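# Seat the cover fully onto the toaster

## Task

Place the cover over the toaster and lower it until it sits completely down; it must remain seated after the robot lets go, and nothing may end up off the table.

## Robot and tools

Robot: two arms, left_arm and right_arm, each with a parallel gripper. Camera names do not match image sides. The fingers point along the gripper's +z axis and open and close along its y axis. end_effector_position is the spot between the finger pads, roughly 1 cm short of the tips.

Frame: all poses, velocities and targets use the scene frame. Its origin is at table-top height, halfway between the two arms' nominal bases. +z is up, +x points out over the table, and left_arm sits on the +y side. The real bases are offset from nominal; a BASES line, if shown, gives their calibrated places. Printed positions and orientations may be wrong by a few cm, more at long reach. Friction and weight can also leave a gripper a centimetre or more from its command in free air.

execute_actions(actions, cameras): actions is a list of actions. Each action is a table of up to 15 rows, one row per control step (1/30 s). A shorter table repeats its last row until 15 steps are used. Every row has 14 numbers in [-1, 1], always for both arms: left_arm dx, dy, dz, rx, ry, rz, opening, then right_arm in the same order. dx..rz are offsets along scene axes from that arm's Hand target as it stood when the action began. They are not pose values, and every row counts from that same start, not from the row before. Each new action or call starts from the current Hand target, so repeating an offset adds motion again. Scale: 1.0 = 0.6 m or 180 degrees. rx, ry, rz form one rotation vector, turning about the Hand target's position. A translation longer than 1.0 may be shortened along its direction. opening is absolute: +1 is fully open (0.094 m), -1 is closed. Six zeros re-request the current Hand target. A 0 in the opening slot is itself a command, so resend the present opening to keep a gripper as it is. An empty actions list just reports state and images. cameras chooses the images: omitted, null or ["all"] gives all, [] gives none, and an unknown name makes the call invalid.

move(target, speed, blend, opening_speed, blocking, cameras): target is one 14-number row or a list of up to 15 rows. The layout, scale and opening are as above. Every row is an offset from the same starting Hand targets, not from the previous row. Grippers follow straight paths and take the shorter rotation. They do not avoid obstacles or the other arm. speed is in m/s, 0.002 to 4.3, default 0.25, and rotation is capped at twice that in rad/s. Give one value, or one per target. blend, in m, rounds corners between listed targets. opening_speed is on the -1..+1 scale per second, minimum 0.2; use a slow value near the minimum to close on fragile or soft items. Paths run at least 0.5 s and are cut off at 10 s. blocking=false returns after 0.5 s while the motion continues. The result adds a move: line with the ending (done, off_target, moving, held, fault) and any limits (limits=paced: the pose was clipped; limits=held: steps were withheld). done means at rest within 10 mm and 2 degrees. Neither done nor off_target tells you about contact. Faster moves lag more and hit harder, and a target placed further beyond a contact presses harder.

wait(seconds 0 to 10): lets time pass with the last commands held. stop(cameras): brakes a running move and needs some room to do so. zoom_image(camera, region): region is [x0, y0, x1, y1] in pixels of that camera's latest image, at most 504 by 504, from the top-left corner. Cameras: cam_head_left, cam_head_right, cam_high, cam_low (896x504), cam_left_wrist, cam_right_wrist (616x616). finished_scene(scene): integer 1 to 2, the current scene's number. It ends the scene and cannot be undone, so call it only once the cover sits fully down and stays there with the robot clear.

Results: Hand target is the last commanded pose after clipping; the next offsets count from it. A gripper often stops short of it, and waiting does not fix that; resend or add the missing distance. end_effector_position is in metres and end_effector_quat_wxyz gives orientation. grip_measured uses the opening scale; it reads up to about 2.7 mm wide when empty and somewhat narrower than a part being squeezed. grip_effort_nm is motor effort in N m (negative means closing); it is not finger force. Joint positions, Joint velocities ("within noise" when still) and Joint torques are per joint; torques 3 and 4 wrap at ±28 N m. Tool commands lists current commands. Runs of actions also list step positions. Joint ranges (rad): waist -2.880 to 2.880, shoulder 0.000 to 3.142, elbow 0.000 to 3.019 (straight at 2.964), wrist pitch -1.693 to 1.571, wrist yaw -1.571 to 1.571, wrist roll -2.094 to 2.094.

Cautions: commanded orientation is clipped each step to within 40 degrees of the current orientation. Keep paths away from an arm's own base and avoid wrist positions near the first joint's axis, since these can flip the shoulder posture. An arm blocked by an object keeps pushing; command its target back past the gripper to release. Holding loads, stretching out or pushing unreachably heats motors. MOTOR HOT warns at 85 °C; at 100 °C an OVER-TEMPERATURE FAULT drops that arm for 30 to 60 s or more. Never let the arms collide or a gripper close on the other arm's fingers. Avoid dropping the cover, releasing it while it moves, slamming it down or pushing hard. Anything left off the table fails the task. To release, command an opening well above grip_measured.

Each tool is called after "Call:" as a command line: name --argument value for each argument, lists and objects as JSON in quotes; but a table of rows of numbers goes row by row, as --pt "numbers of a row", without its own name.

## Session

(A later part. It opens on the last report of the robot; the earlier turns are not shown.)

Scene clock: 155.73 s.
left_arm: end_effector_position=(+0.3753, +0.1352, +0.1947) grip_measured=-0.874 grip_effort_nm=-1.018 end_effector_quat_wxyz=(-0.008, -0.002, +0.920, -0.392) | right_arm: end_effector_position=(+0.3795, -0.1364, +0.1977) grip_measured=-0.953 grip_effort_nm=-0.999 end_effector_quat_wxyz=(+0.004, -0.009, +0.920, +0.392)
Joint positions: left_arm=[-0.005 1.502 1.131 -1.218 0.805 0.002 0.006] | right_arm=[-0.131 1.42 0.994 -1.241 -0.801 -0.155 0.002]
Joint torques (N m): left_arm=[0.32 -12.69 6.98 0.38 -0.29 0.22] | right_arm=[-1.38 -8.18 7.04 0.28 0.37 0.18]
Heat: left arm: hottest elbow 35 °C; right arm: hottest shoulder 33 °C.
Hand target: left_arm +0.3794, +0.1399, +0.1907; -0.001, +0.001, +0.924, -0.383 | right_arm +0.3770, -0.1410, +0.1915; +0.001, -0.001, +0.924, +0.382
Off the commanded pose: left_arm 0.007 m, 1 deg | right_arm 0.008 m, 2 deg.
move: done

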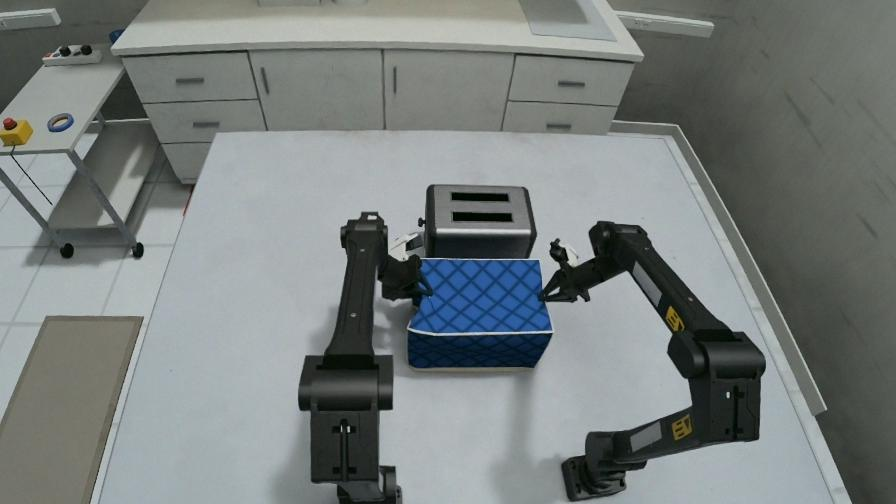

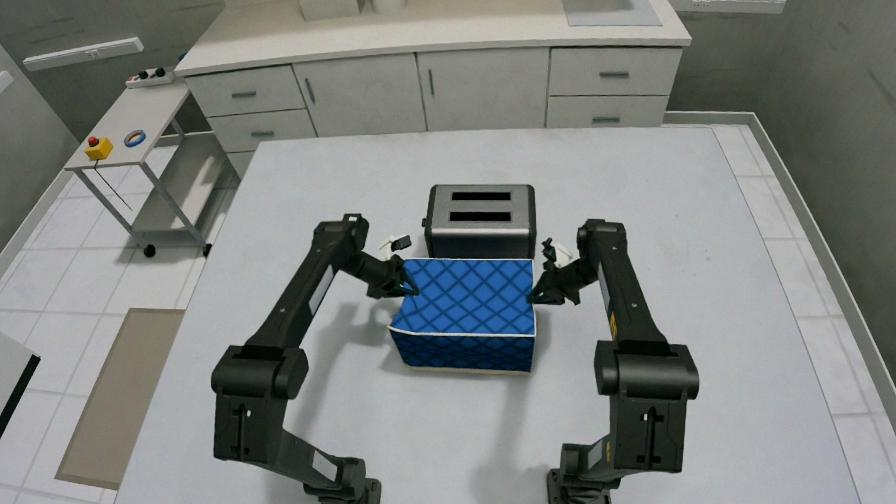

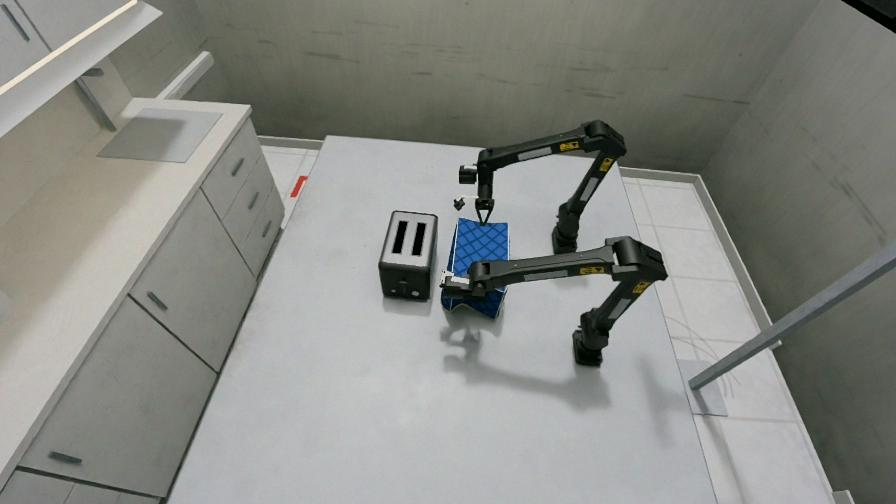

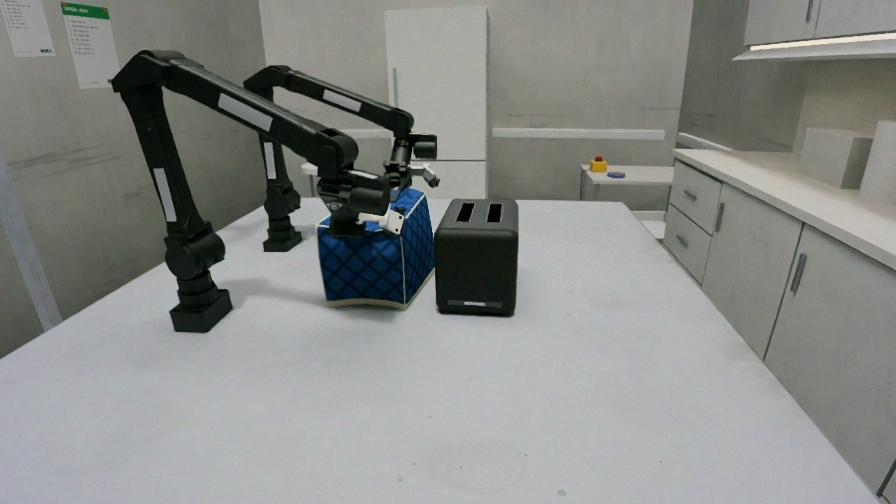

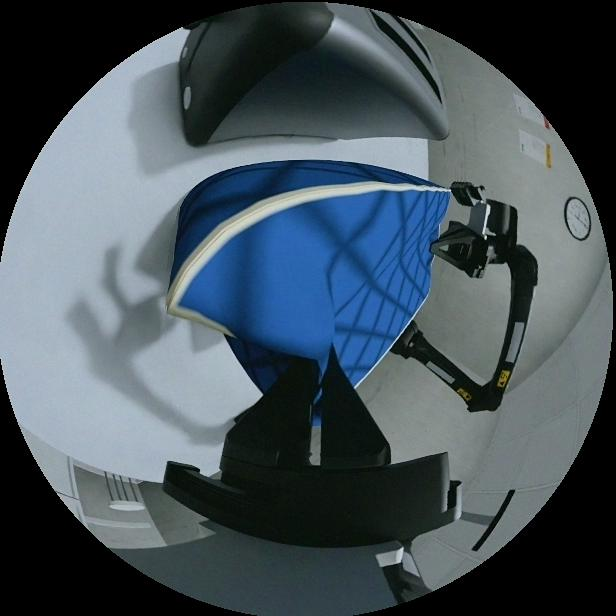

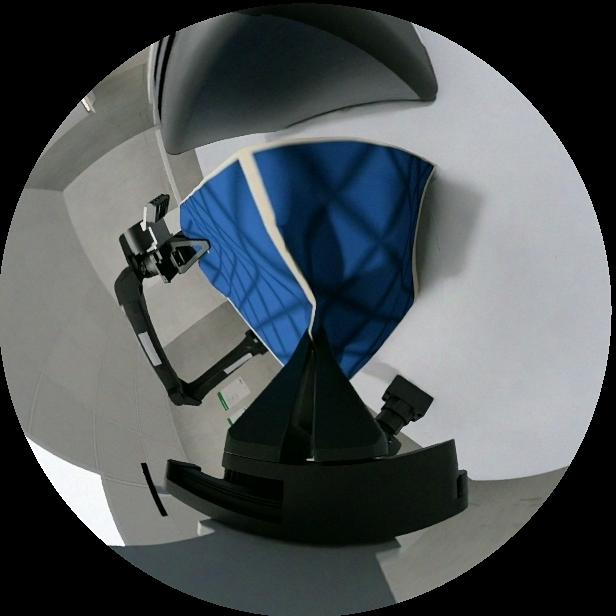

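Call:
move --target '[0,0,0.13,0,0,0,-1,0,0,0.13,0,0,0,-1]' --speed 0.08

Call:
zoom_image --camera "cam_head_right" --region '[310, 180, 630, 400]'

Scene clock: 174.10 s.
left_arm: end_effector_position=(+0.3665, +0.1344, +0.2453) grip_measured=-0.884 grip_effort_nm=-1.023 end_effector_quat_wxyz=(-0.032, -0.011, +0.920, -0.389) | right_arm: end_effector_position=(+0.3647, -0.1352, +0.2489) grip_measured=-0.956 grip_effort_nm=-1.033 end_effector_quat_wxyz=(-0.023, +0.004, +0.919, +0.394)
Joint positions: left_arm=[-0.009 1.466 1.23 -1.404 0.8 0.002 0.005] | right_arm=[-0.131 1.361 1.074 -1.437 -0.8 -0.15 0.002]
Joint torques (N m): left_arm=[0.62 -14.45 10.62 -0.28 -0.13 0.2] | right_arm=[-1.44 -8.53 13.08 -0.35 0.31 0.15]
Heat: left arm: hottest elbow 35 °C; right arm: hottest shoulder 33 °C.
Hand target: left_arm +0.3794, +0.1399, +0.2686; -0.001, +0.001, +0.924, -0.382 | right_arm +0.3771, -0.1410, +0.2695; +0.001, -0.001, +0.924, +0.382
Off the commanded pose: left_arm 0.027 m, 4 deg | right_arm 0.025 m, 3 deg.
move: off_target (left_arm, right_arm)

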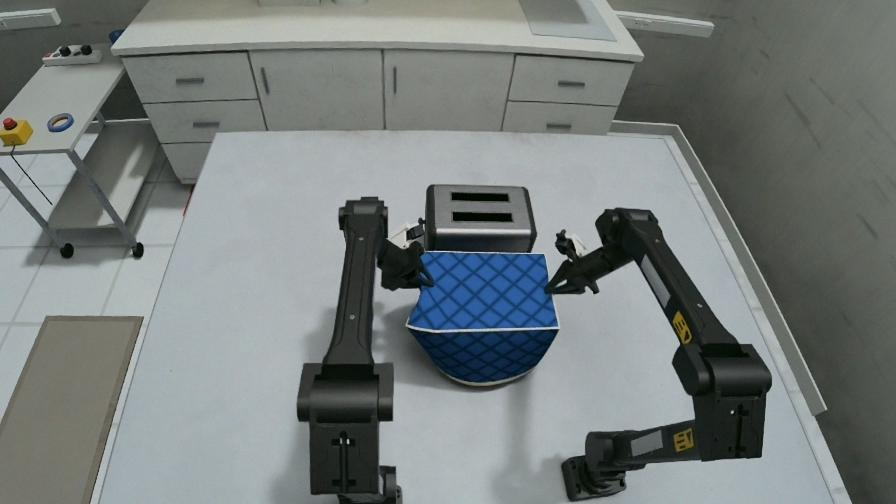

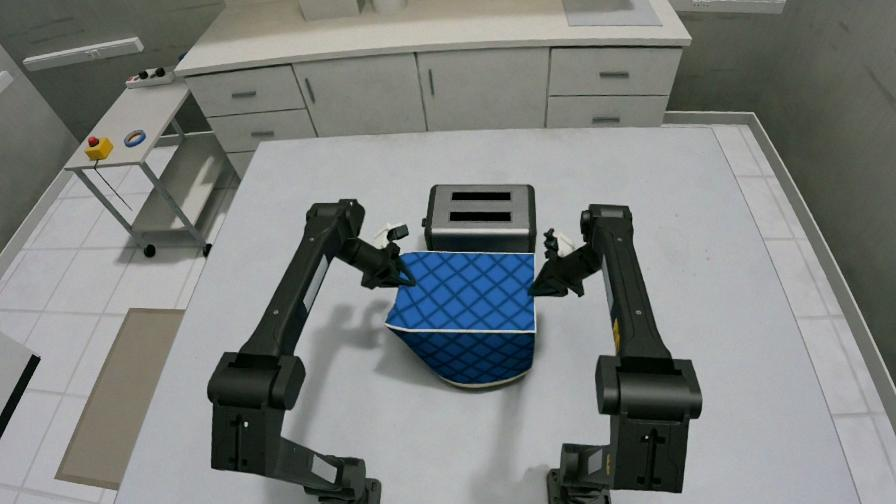

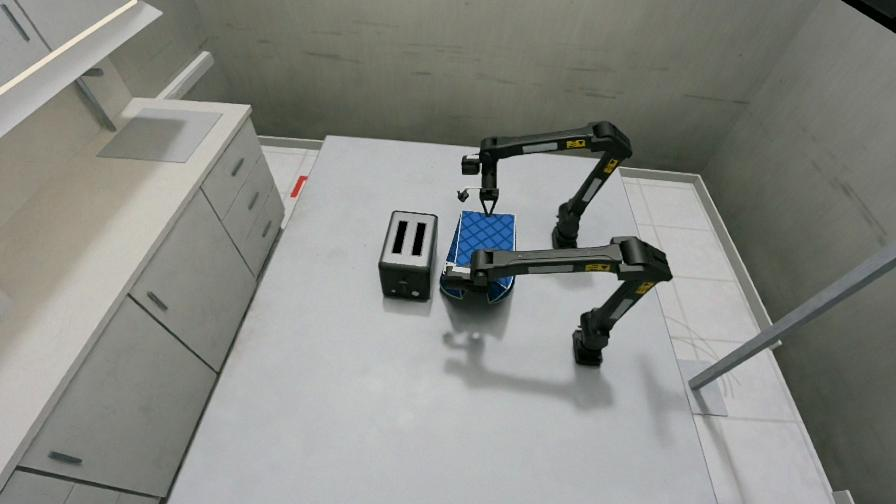

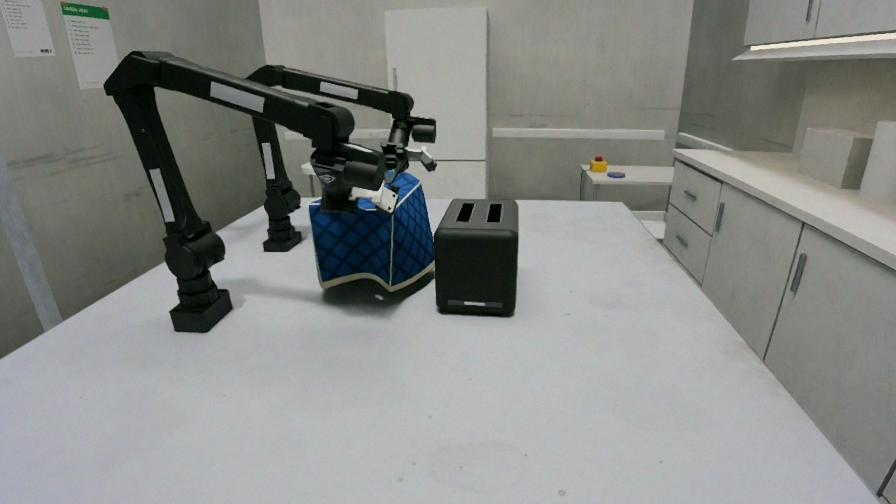

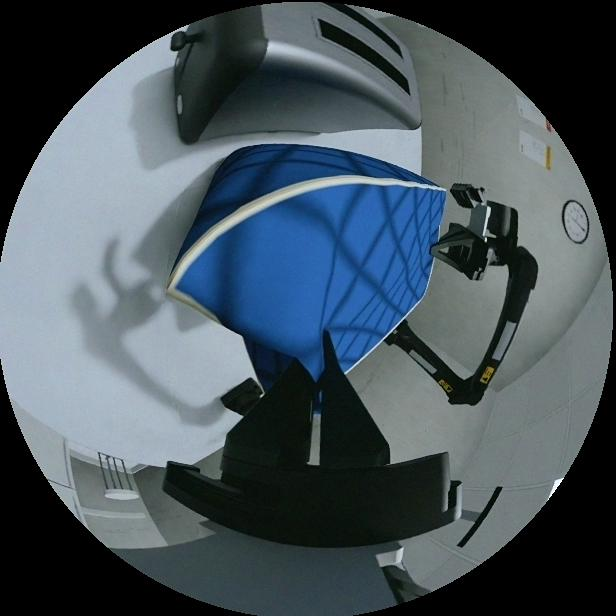

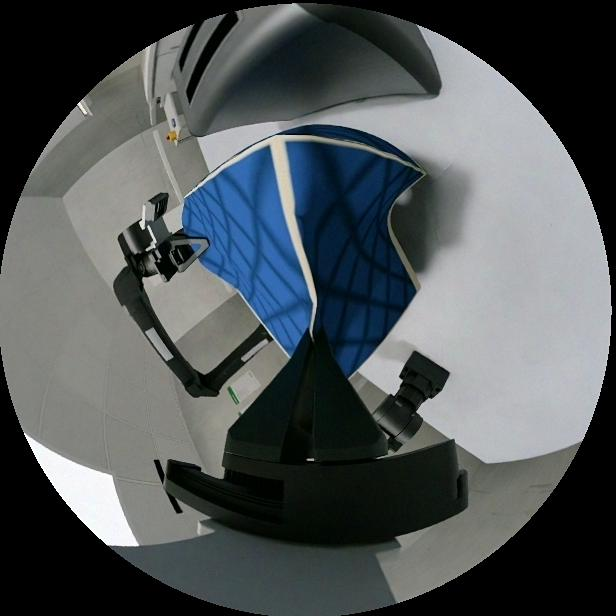

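Scaled by 1.575.

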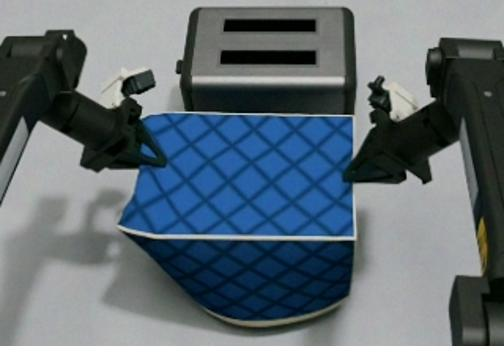

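Call:
move --pt "0 0.01 0.1 0.12 0 0 -1 0 -0.015 0.1 -0.12 0 0 -1" --pt "0 0.02 0.28 0.25 0 0 -1 0 -0.03 0.28 -0.25 0 0 -1" --speed 0.1 --blend 0.02

Call:
zoom_image --camera "cam_head_right" --region '[310, 180, 630, 400]'

Scene clock: 191.63 s.
left_arm: end_effector_position=(+0.3761, +0.1252, +0.4060) grip_measured=-0.885 grip_effort_nm=-1.023 end_effector_quat_wxyz=(+0.092, +0.021, +0.994, -0.058) | right_arm: end_effector_position=(+0.3777, -0.1365, +0.4082) grip_measured=-0.956 grip_effort_nm=-1.038 end_effector_quat_wxyz=(+0.089, -0.016, +0.995, +0.049)
Joint positions: left_arm=[-0.292 1.397 1.71 -1.675 0.063 -0.25 0.005] | right_arm=[0.171 1.245 1.523 -1.655 -0.062 0.182 0.002]
Joint torques (N m): left_arm=[2.96 -14.8 10.41 -0.21 -1.99 -0.03] | right_arm=[-3.25 -8.53 13.46 -0.34 2.18 0.15]
Heat: left arm: hottest elbow 37 °C; right arm: hottest shoulder 33 °C.
Hand target: left_arm +0.3793, +0.1518, +0.4367; -0.001, +0.001, +1.000, +0.000 | right_arm +0.3771, -0.1589, +0.4375; +0.000, -0.001, +1.000, -0.001
Off the commanded pose: left_arm 0.041 m, 13 deg | right_arm 0.037 m, 12 deg.
joint sent to its limit (left arm) — joint 4 (wrist pitch), lower limit. The joint targets are off in orientation, not in position.
joint sent to its limit (right arm) — joint 4 (wrist pitch), lower limit. The joint targets are off in orientation, not in position.
move: off_target (left_arm, right_arm)

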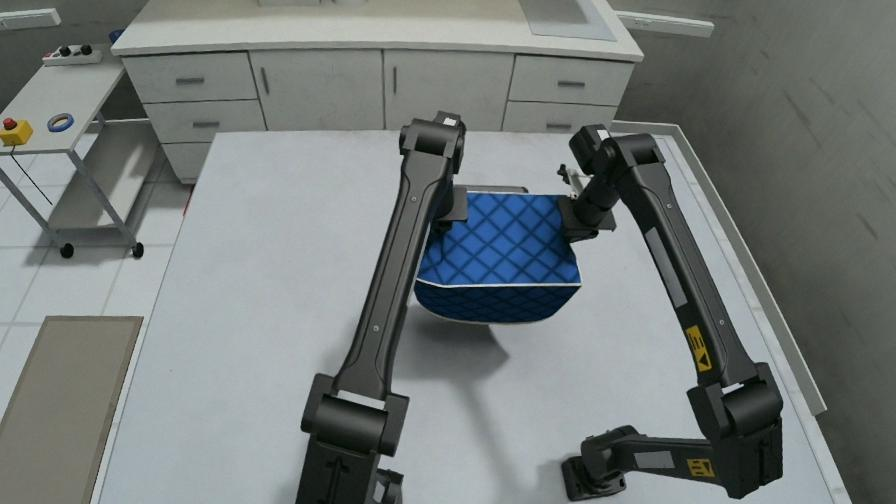

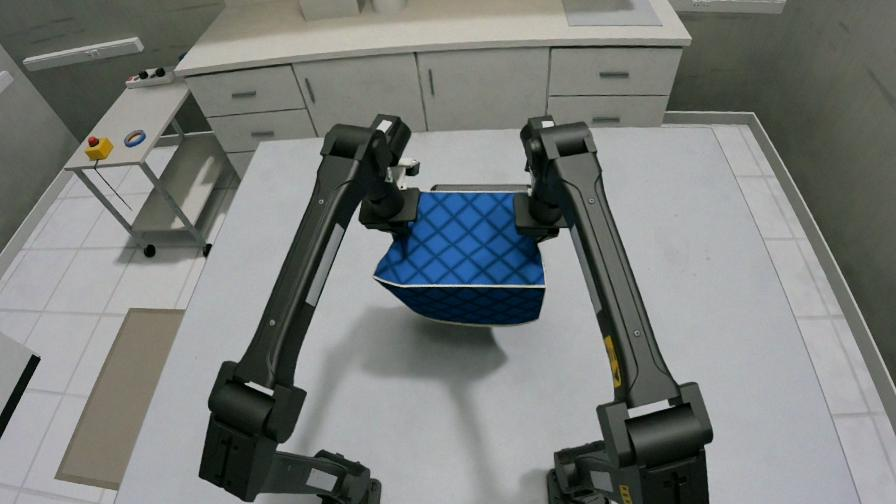

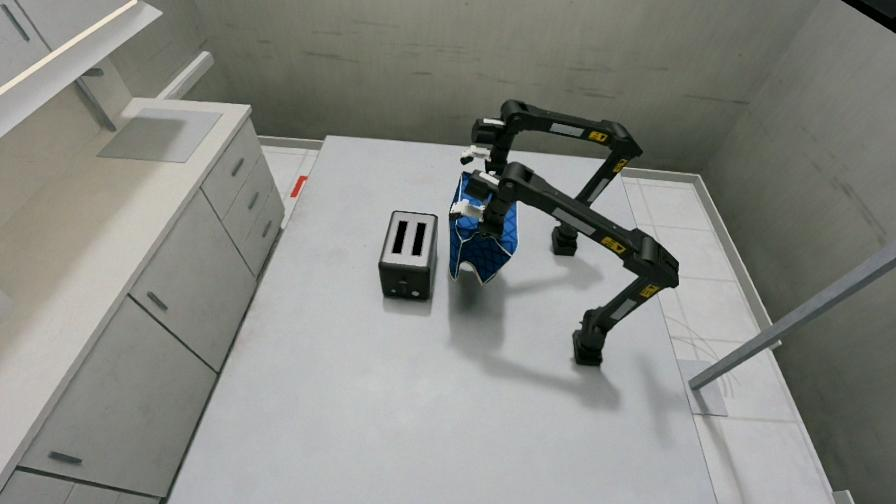

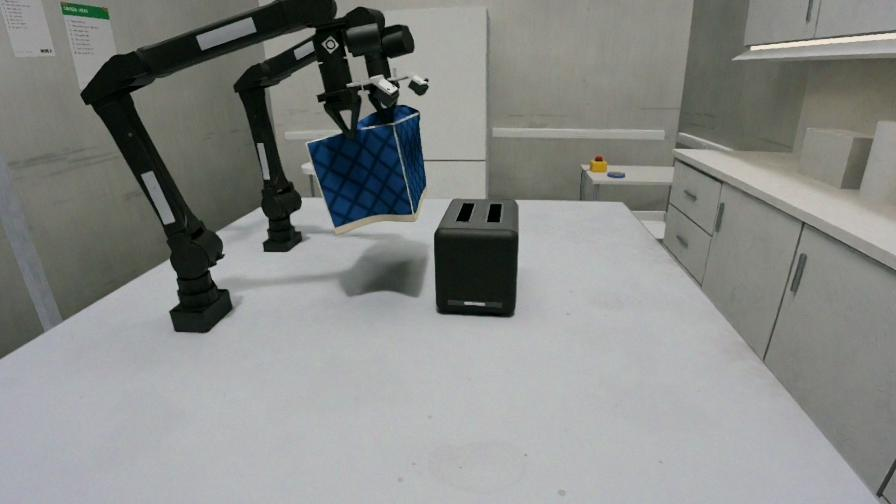

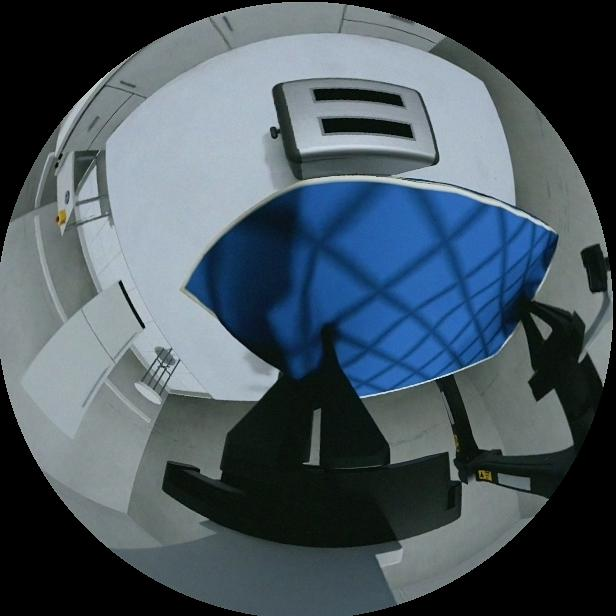

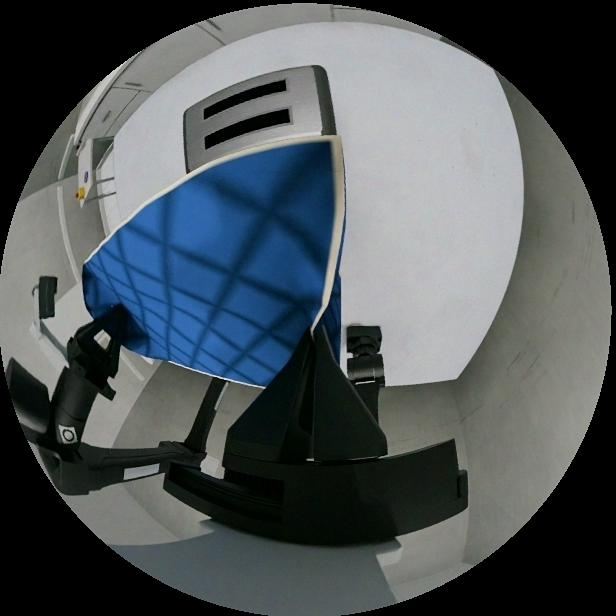

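Scaled by 1.575.

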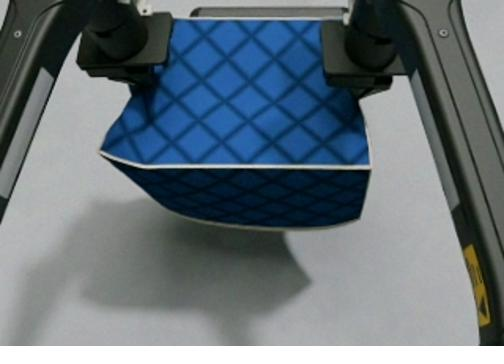

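Call:
move --pt "0 0 0.11 0 0 0 -1 0 0 0.11 0 0 0 -1" --pt "0.3 0 0.11 0 0 0 -1 0.3 0 0.11 0 0 0 -1" --speed 0.1 --blend 0.02

Call:
zoom_image --camera "cam_head_right" --region '[310, 100, 630, 320]'

Call:
zoom_image --camera "cam_low" --region '[250, 30, 550, 330]'

Scene clock: 205.17 s.
left_arm: end_effector_position=(+0.5497, +0.1234, +0.4871) grip_measured=-0.885 grip_effort_nm=-1.043 end_effector_quat_wxyz=(+0.224, +0.016, +0.972, -0.065) | right_arm: end_effector_position=(+0.5481, -0.1375, +0.4890) grip_measured=-0.956 grip_effort_nm=-1.033 end_effector_quat_wxyz=(+0.191, -0.003, +0.980, +0.045)
Joint positions: left_arm=[-0.221 1.803 2.384 -1.682 0.037 -0.192 0.005] | right_arm=[0.114 1.637 2.124 -1.663 -0.033 0.151 0.002]
Joint torques (N m): left_arm=[3.02 -17.55 10.25 0.4 -0.7 0.11] | right_arm=[-3.6 -10.64 13.78 0.25 0.78 -0.14]
Heat: left arm: hottest elbow 37 °C; right arm: hottest shoulder 32 °C.
Hand target: left_arm +0.5594, +0.1518, +0.5027; -0.001, +0.001, +1.000, +0.000 | right_arm +0.5570, -0.1590, +0.5037; +0.000, -0.001, +1.000, -0.001
Off the commanded pose: left_arm 0.034 m, 27 deg | right_arm 0.027 m, 23 deg.
joint sent to its limit (left arm) — joint 4 (wrist pitch), lower limit. The joint targets are off in orientation, not in position.
joint sent to its limit (right arm) — joint 4 (wrist pitch), lower limit. The joint targets are off in orientation, not in position.
move: off_target (left_arm, right_arm)

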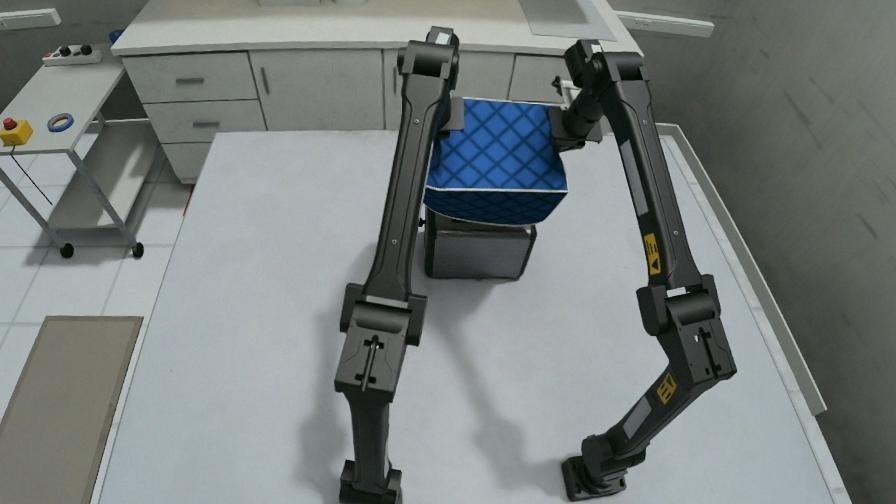

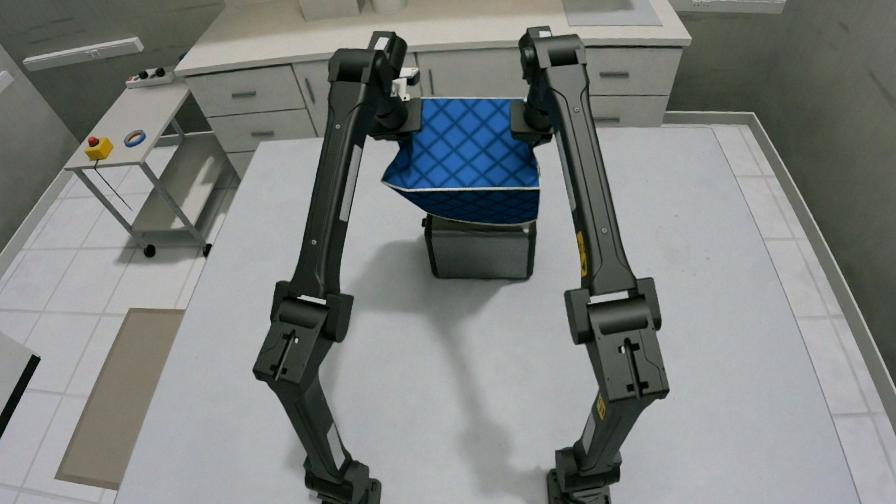

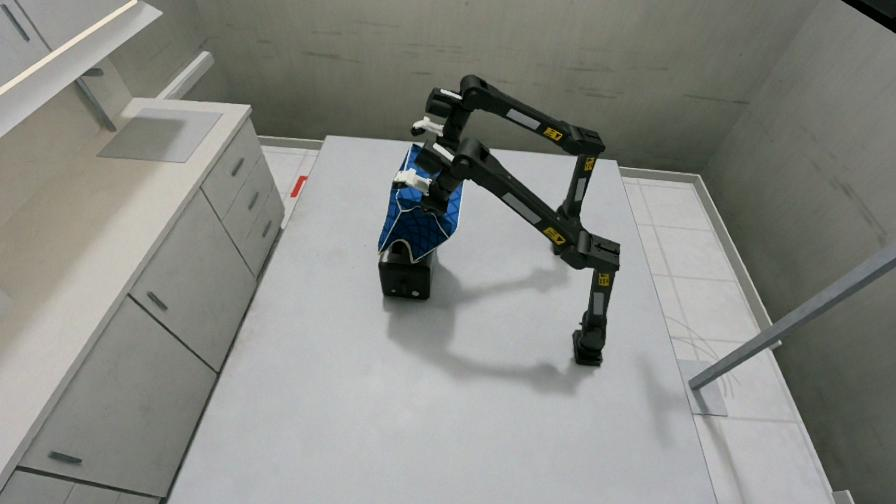

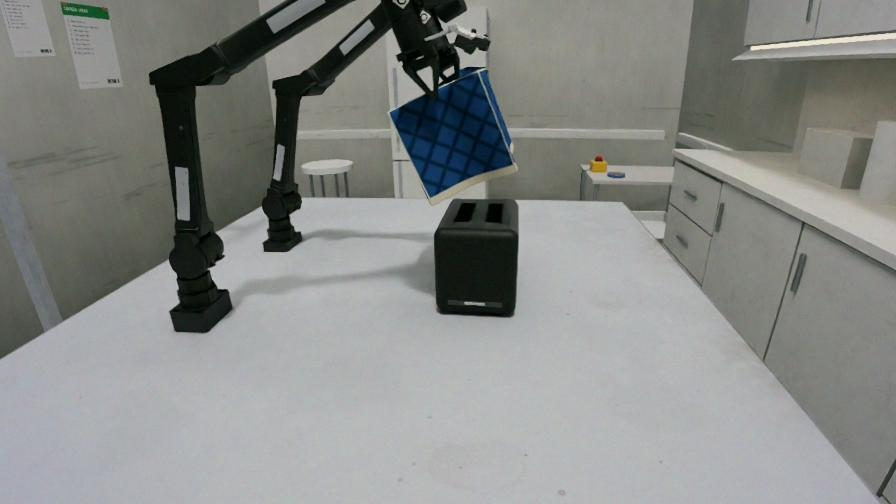

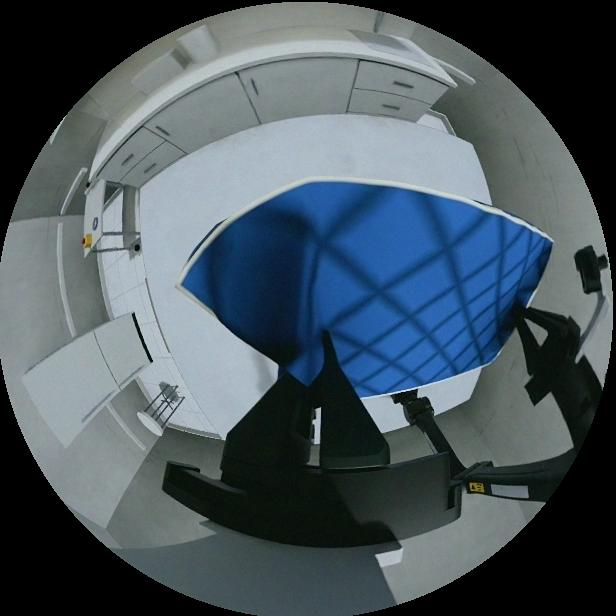

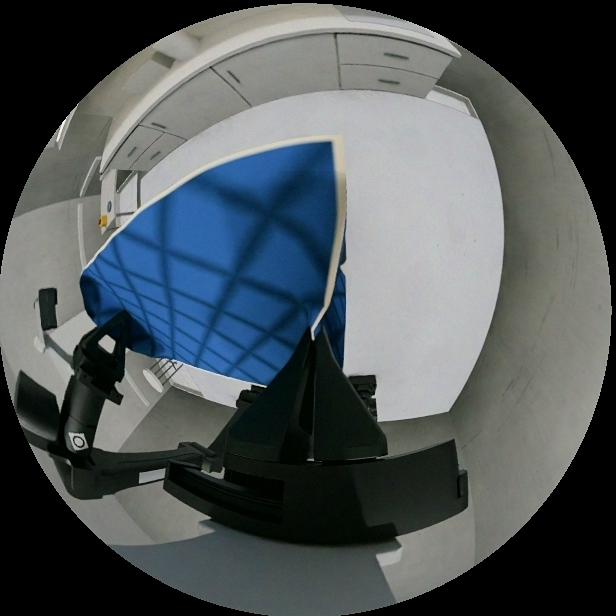

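Scaled by 1.575.

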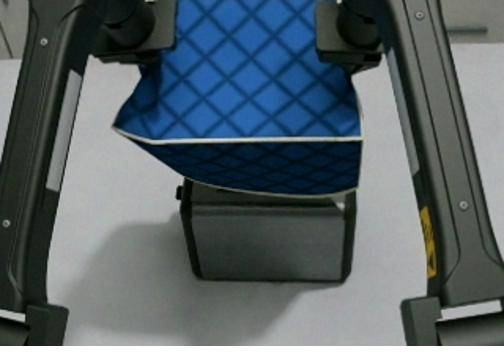

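Scaled by 1.680.

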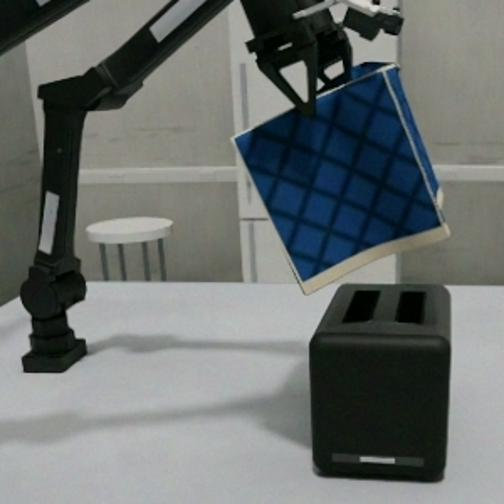

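Call:
move --target '[-0.05,0.02,0,0.18,0,0,-1,-0.05,-0.02,0,-0.13,0,0,-1]' --speed 0.1

Call:
zoom_image --camera "cam_head_right" --region '[310, 100, 630, 320]'

Call:
zoom_image --camera "cam_low" --region '[250, 30, 550, 330]'

Call:
zoom_image --camera "cam_high" --region '[320, 80, 620, 380]'

Scene clock: 224.73 s.
left_arm: end_effector_position=(+0.5360, +0.1237, +0.4763) grip_measured=-0.886 grip_effort_nm=-1.033 end_effector_quat_wxyz=(+0.244, +0.071, +0.943, +0.216) | right_arm: end_effector_position=(+0.5406, -0.1343, +0.4829) grip_measured=-0.956 grip_effort_nm=-1.028 end_effector_quat_wxyz=(+0.206, -0.042, +0.967, -0.142)
Joint positions: left_arm=[-0.39 1.78 2.272 -1.682 -0.558 -0.124 0.005] | right_arm=[0.248 1.626 2.071 -1.663 0.37 0.131 0.002]
Joint torques (N m): left_arm=[3.31 -22.07 6.9 0.27 -2.13 0.47] | right_arm=[-4.42 -14.74 8.01 0.17 2.29 -0.29]
Heat: left arm: hottest elbow 36 °C; right arm: hottest shoulder 33 °C.
Hand target: left_arm +0.5294, +0.1638, +0.5027; -0.002, +0.000, +0.960, +0.279 | right_arm +0.5270, -0.1711, +0.5036; +0.000, -0.001, +0.979, -0.204
Off the commanded pose: left_arm 0.048 m, 30 deg | right_arm 0.044 m, 25 deg.
joint sent to its limit (left arm) — joint 4 (wrist pitch), lower limit. The joint targets are off in orientation, not in position.
joint sent to its limit (right arm) — joint 4 (wrist pitch), lower limit. The joint targets are off in orientation, not in position.
move: off_target (left_arm, right_arm)

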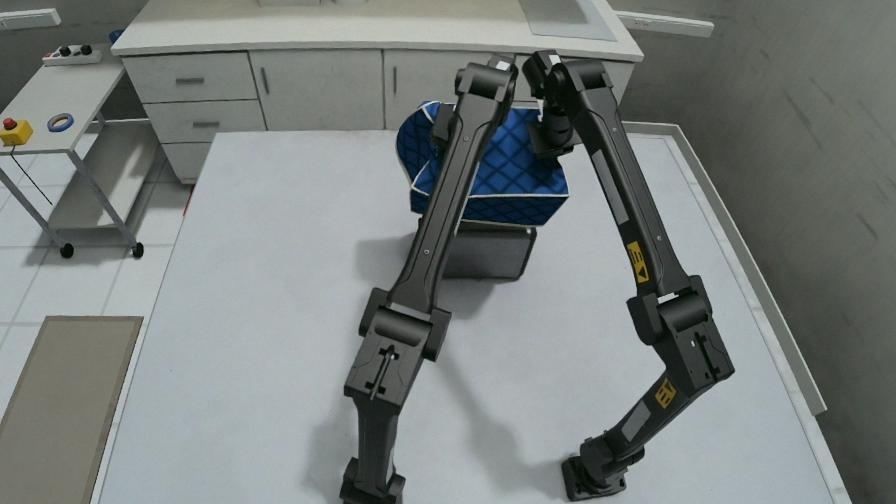

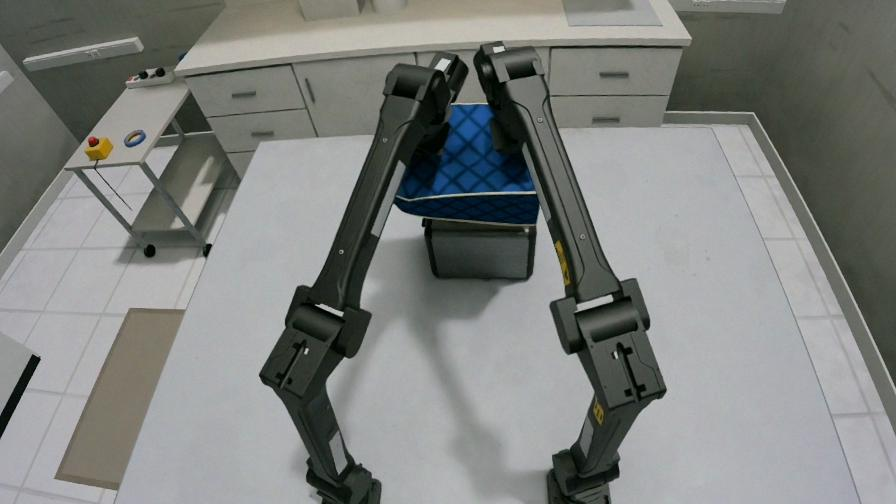

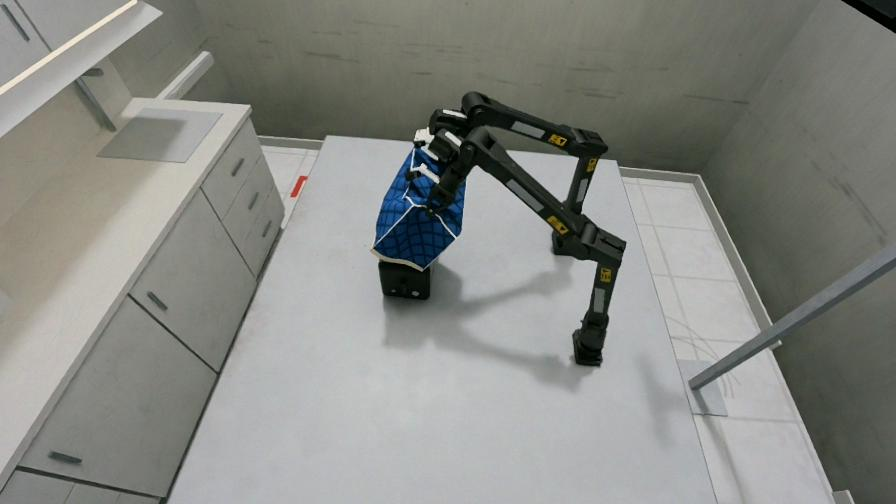

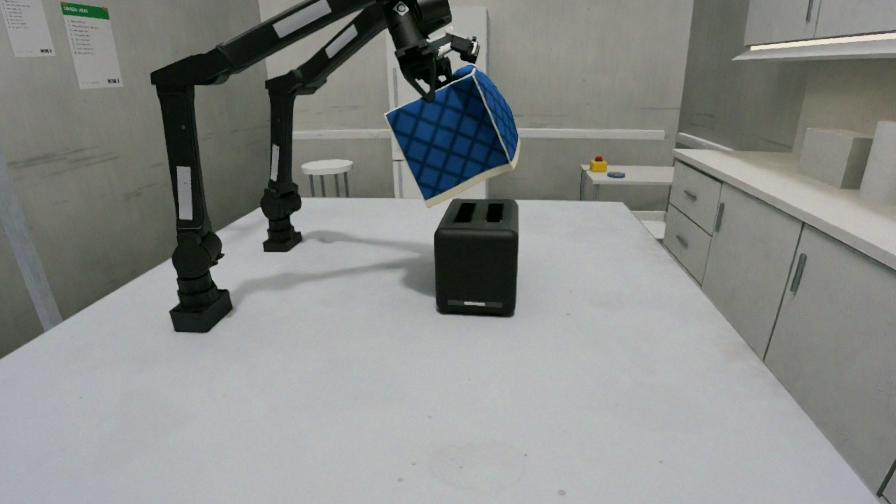

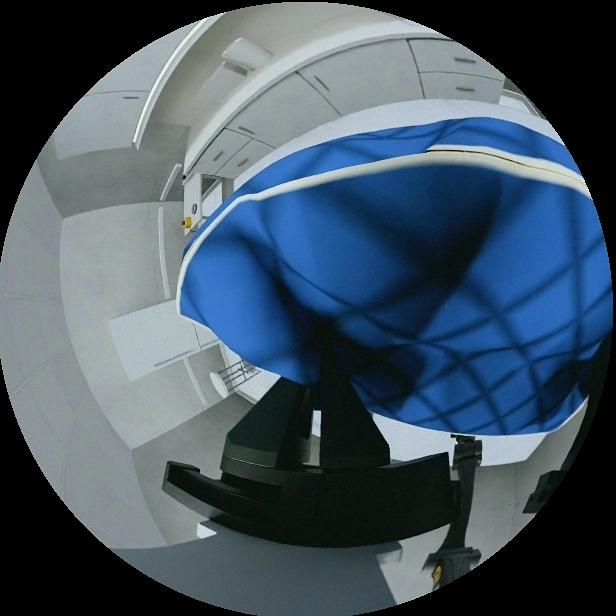

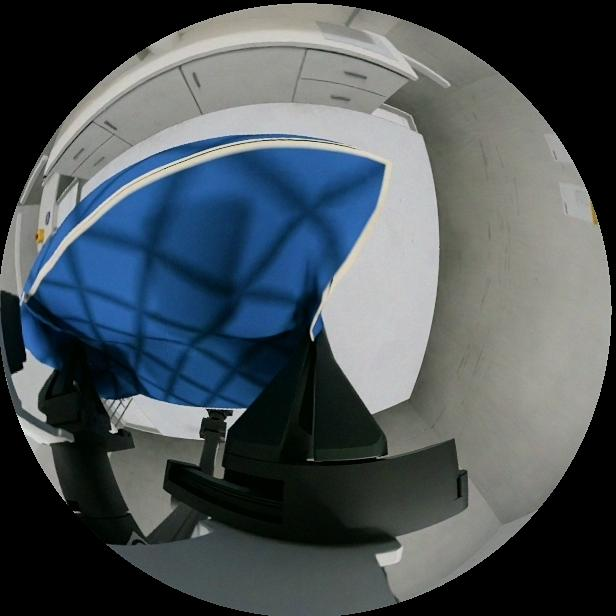

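Scaled by 1.575.

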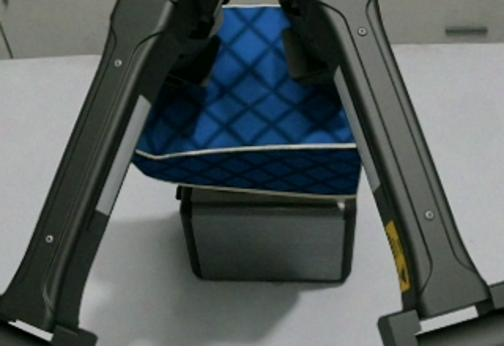

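Scaled by 1.680.

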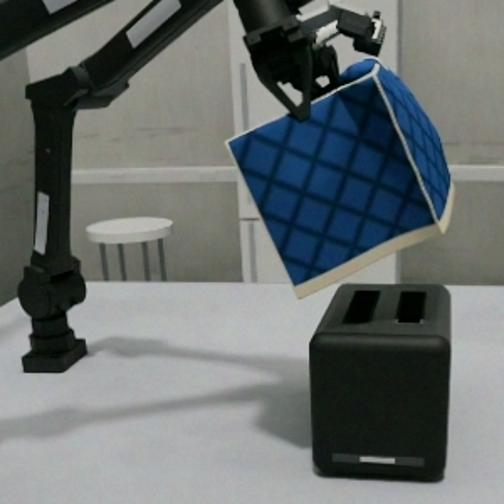

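Scaled by 1.680.

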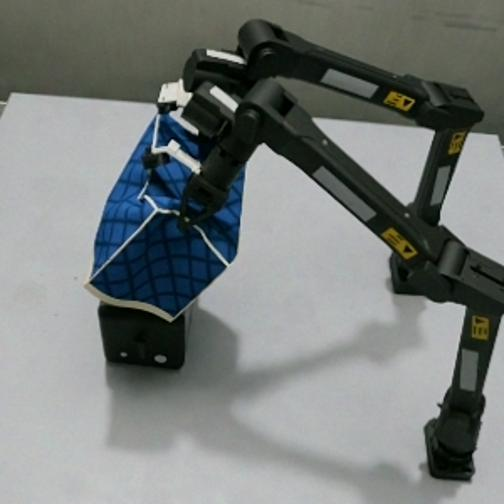

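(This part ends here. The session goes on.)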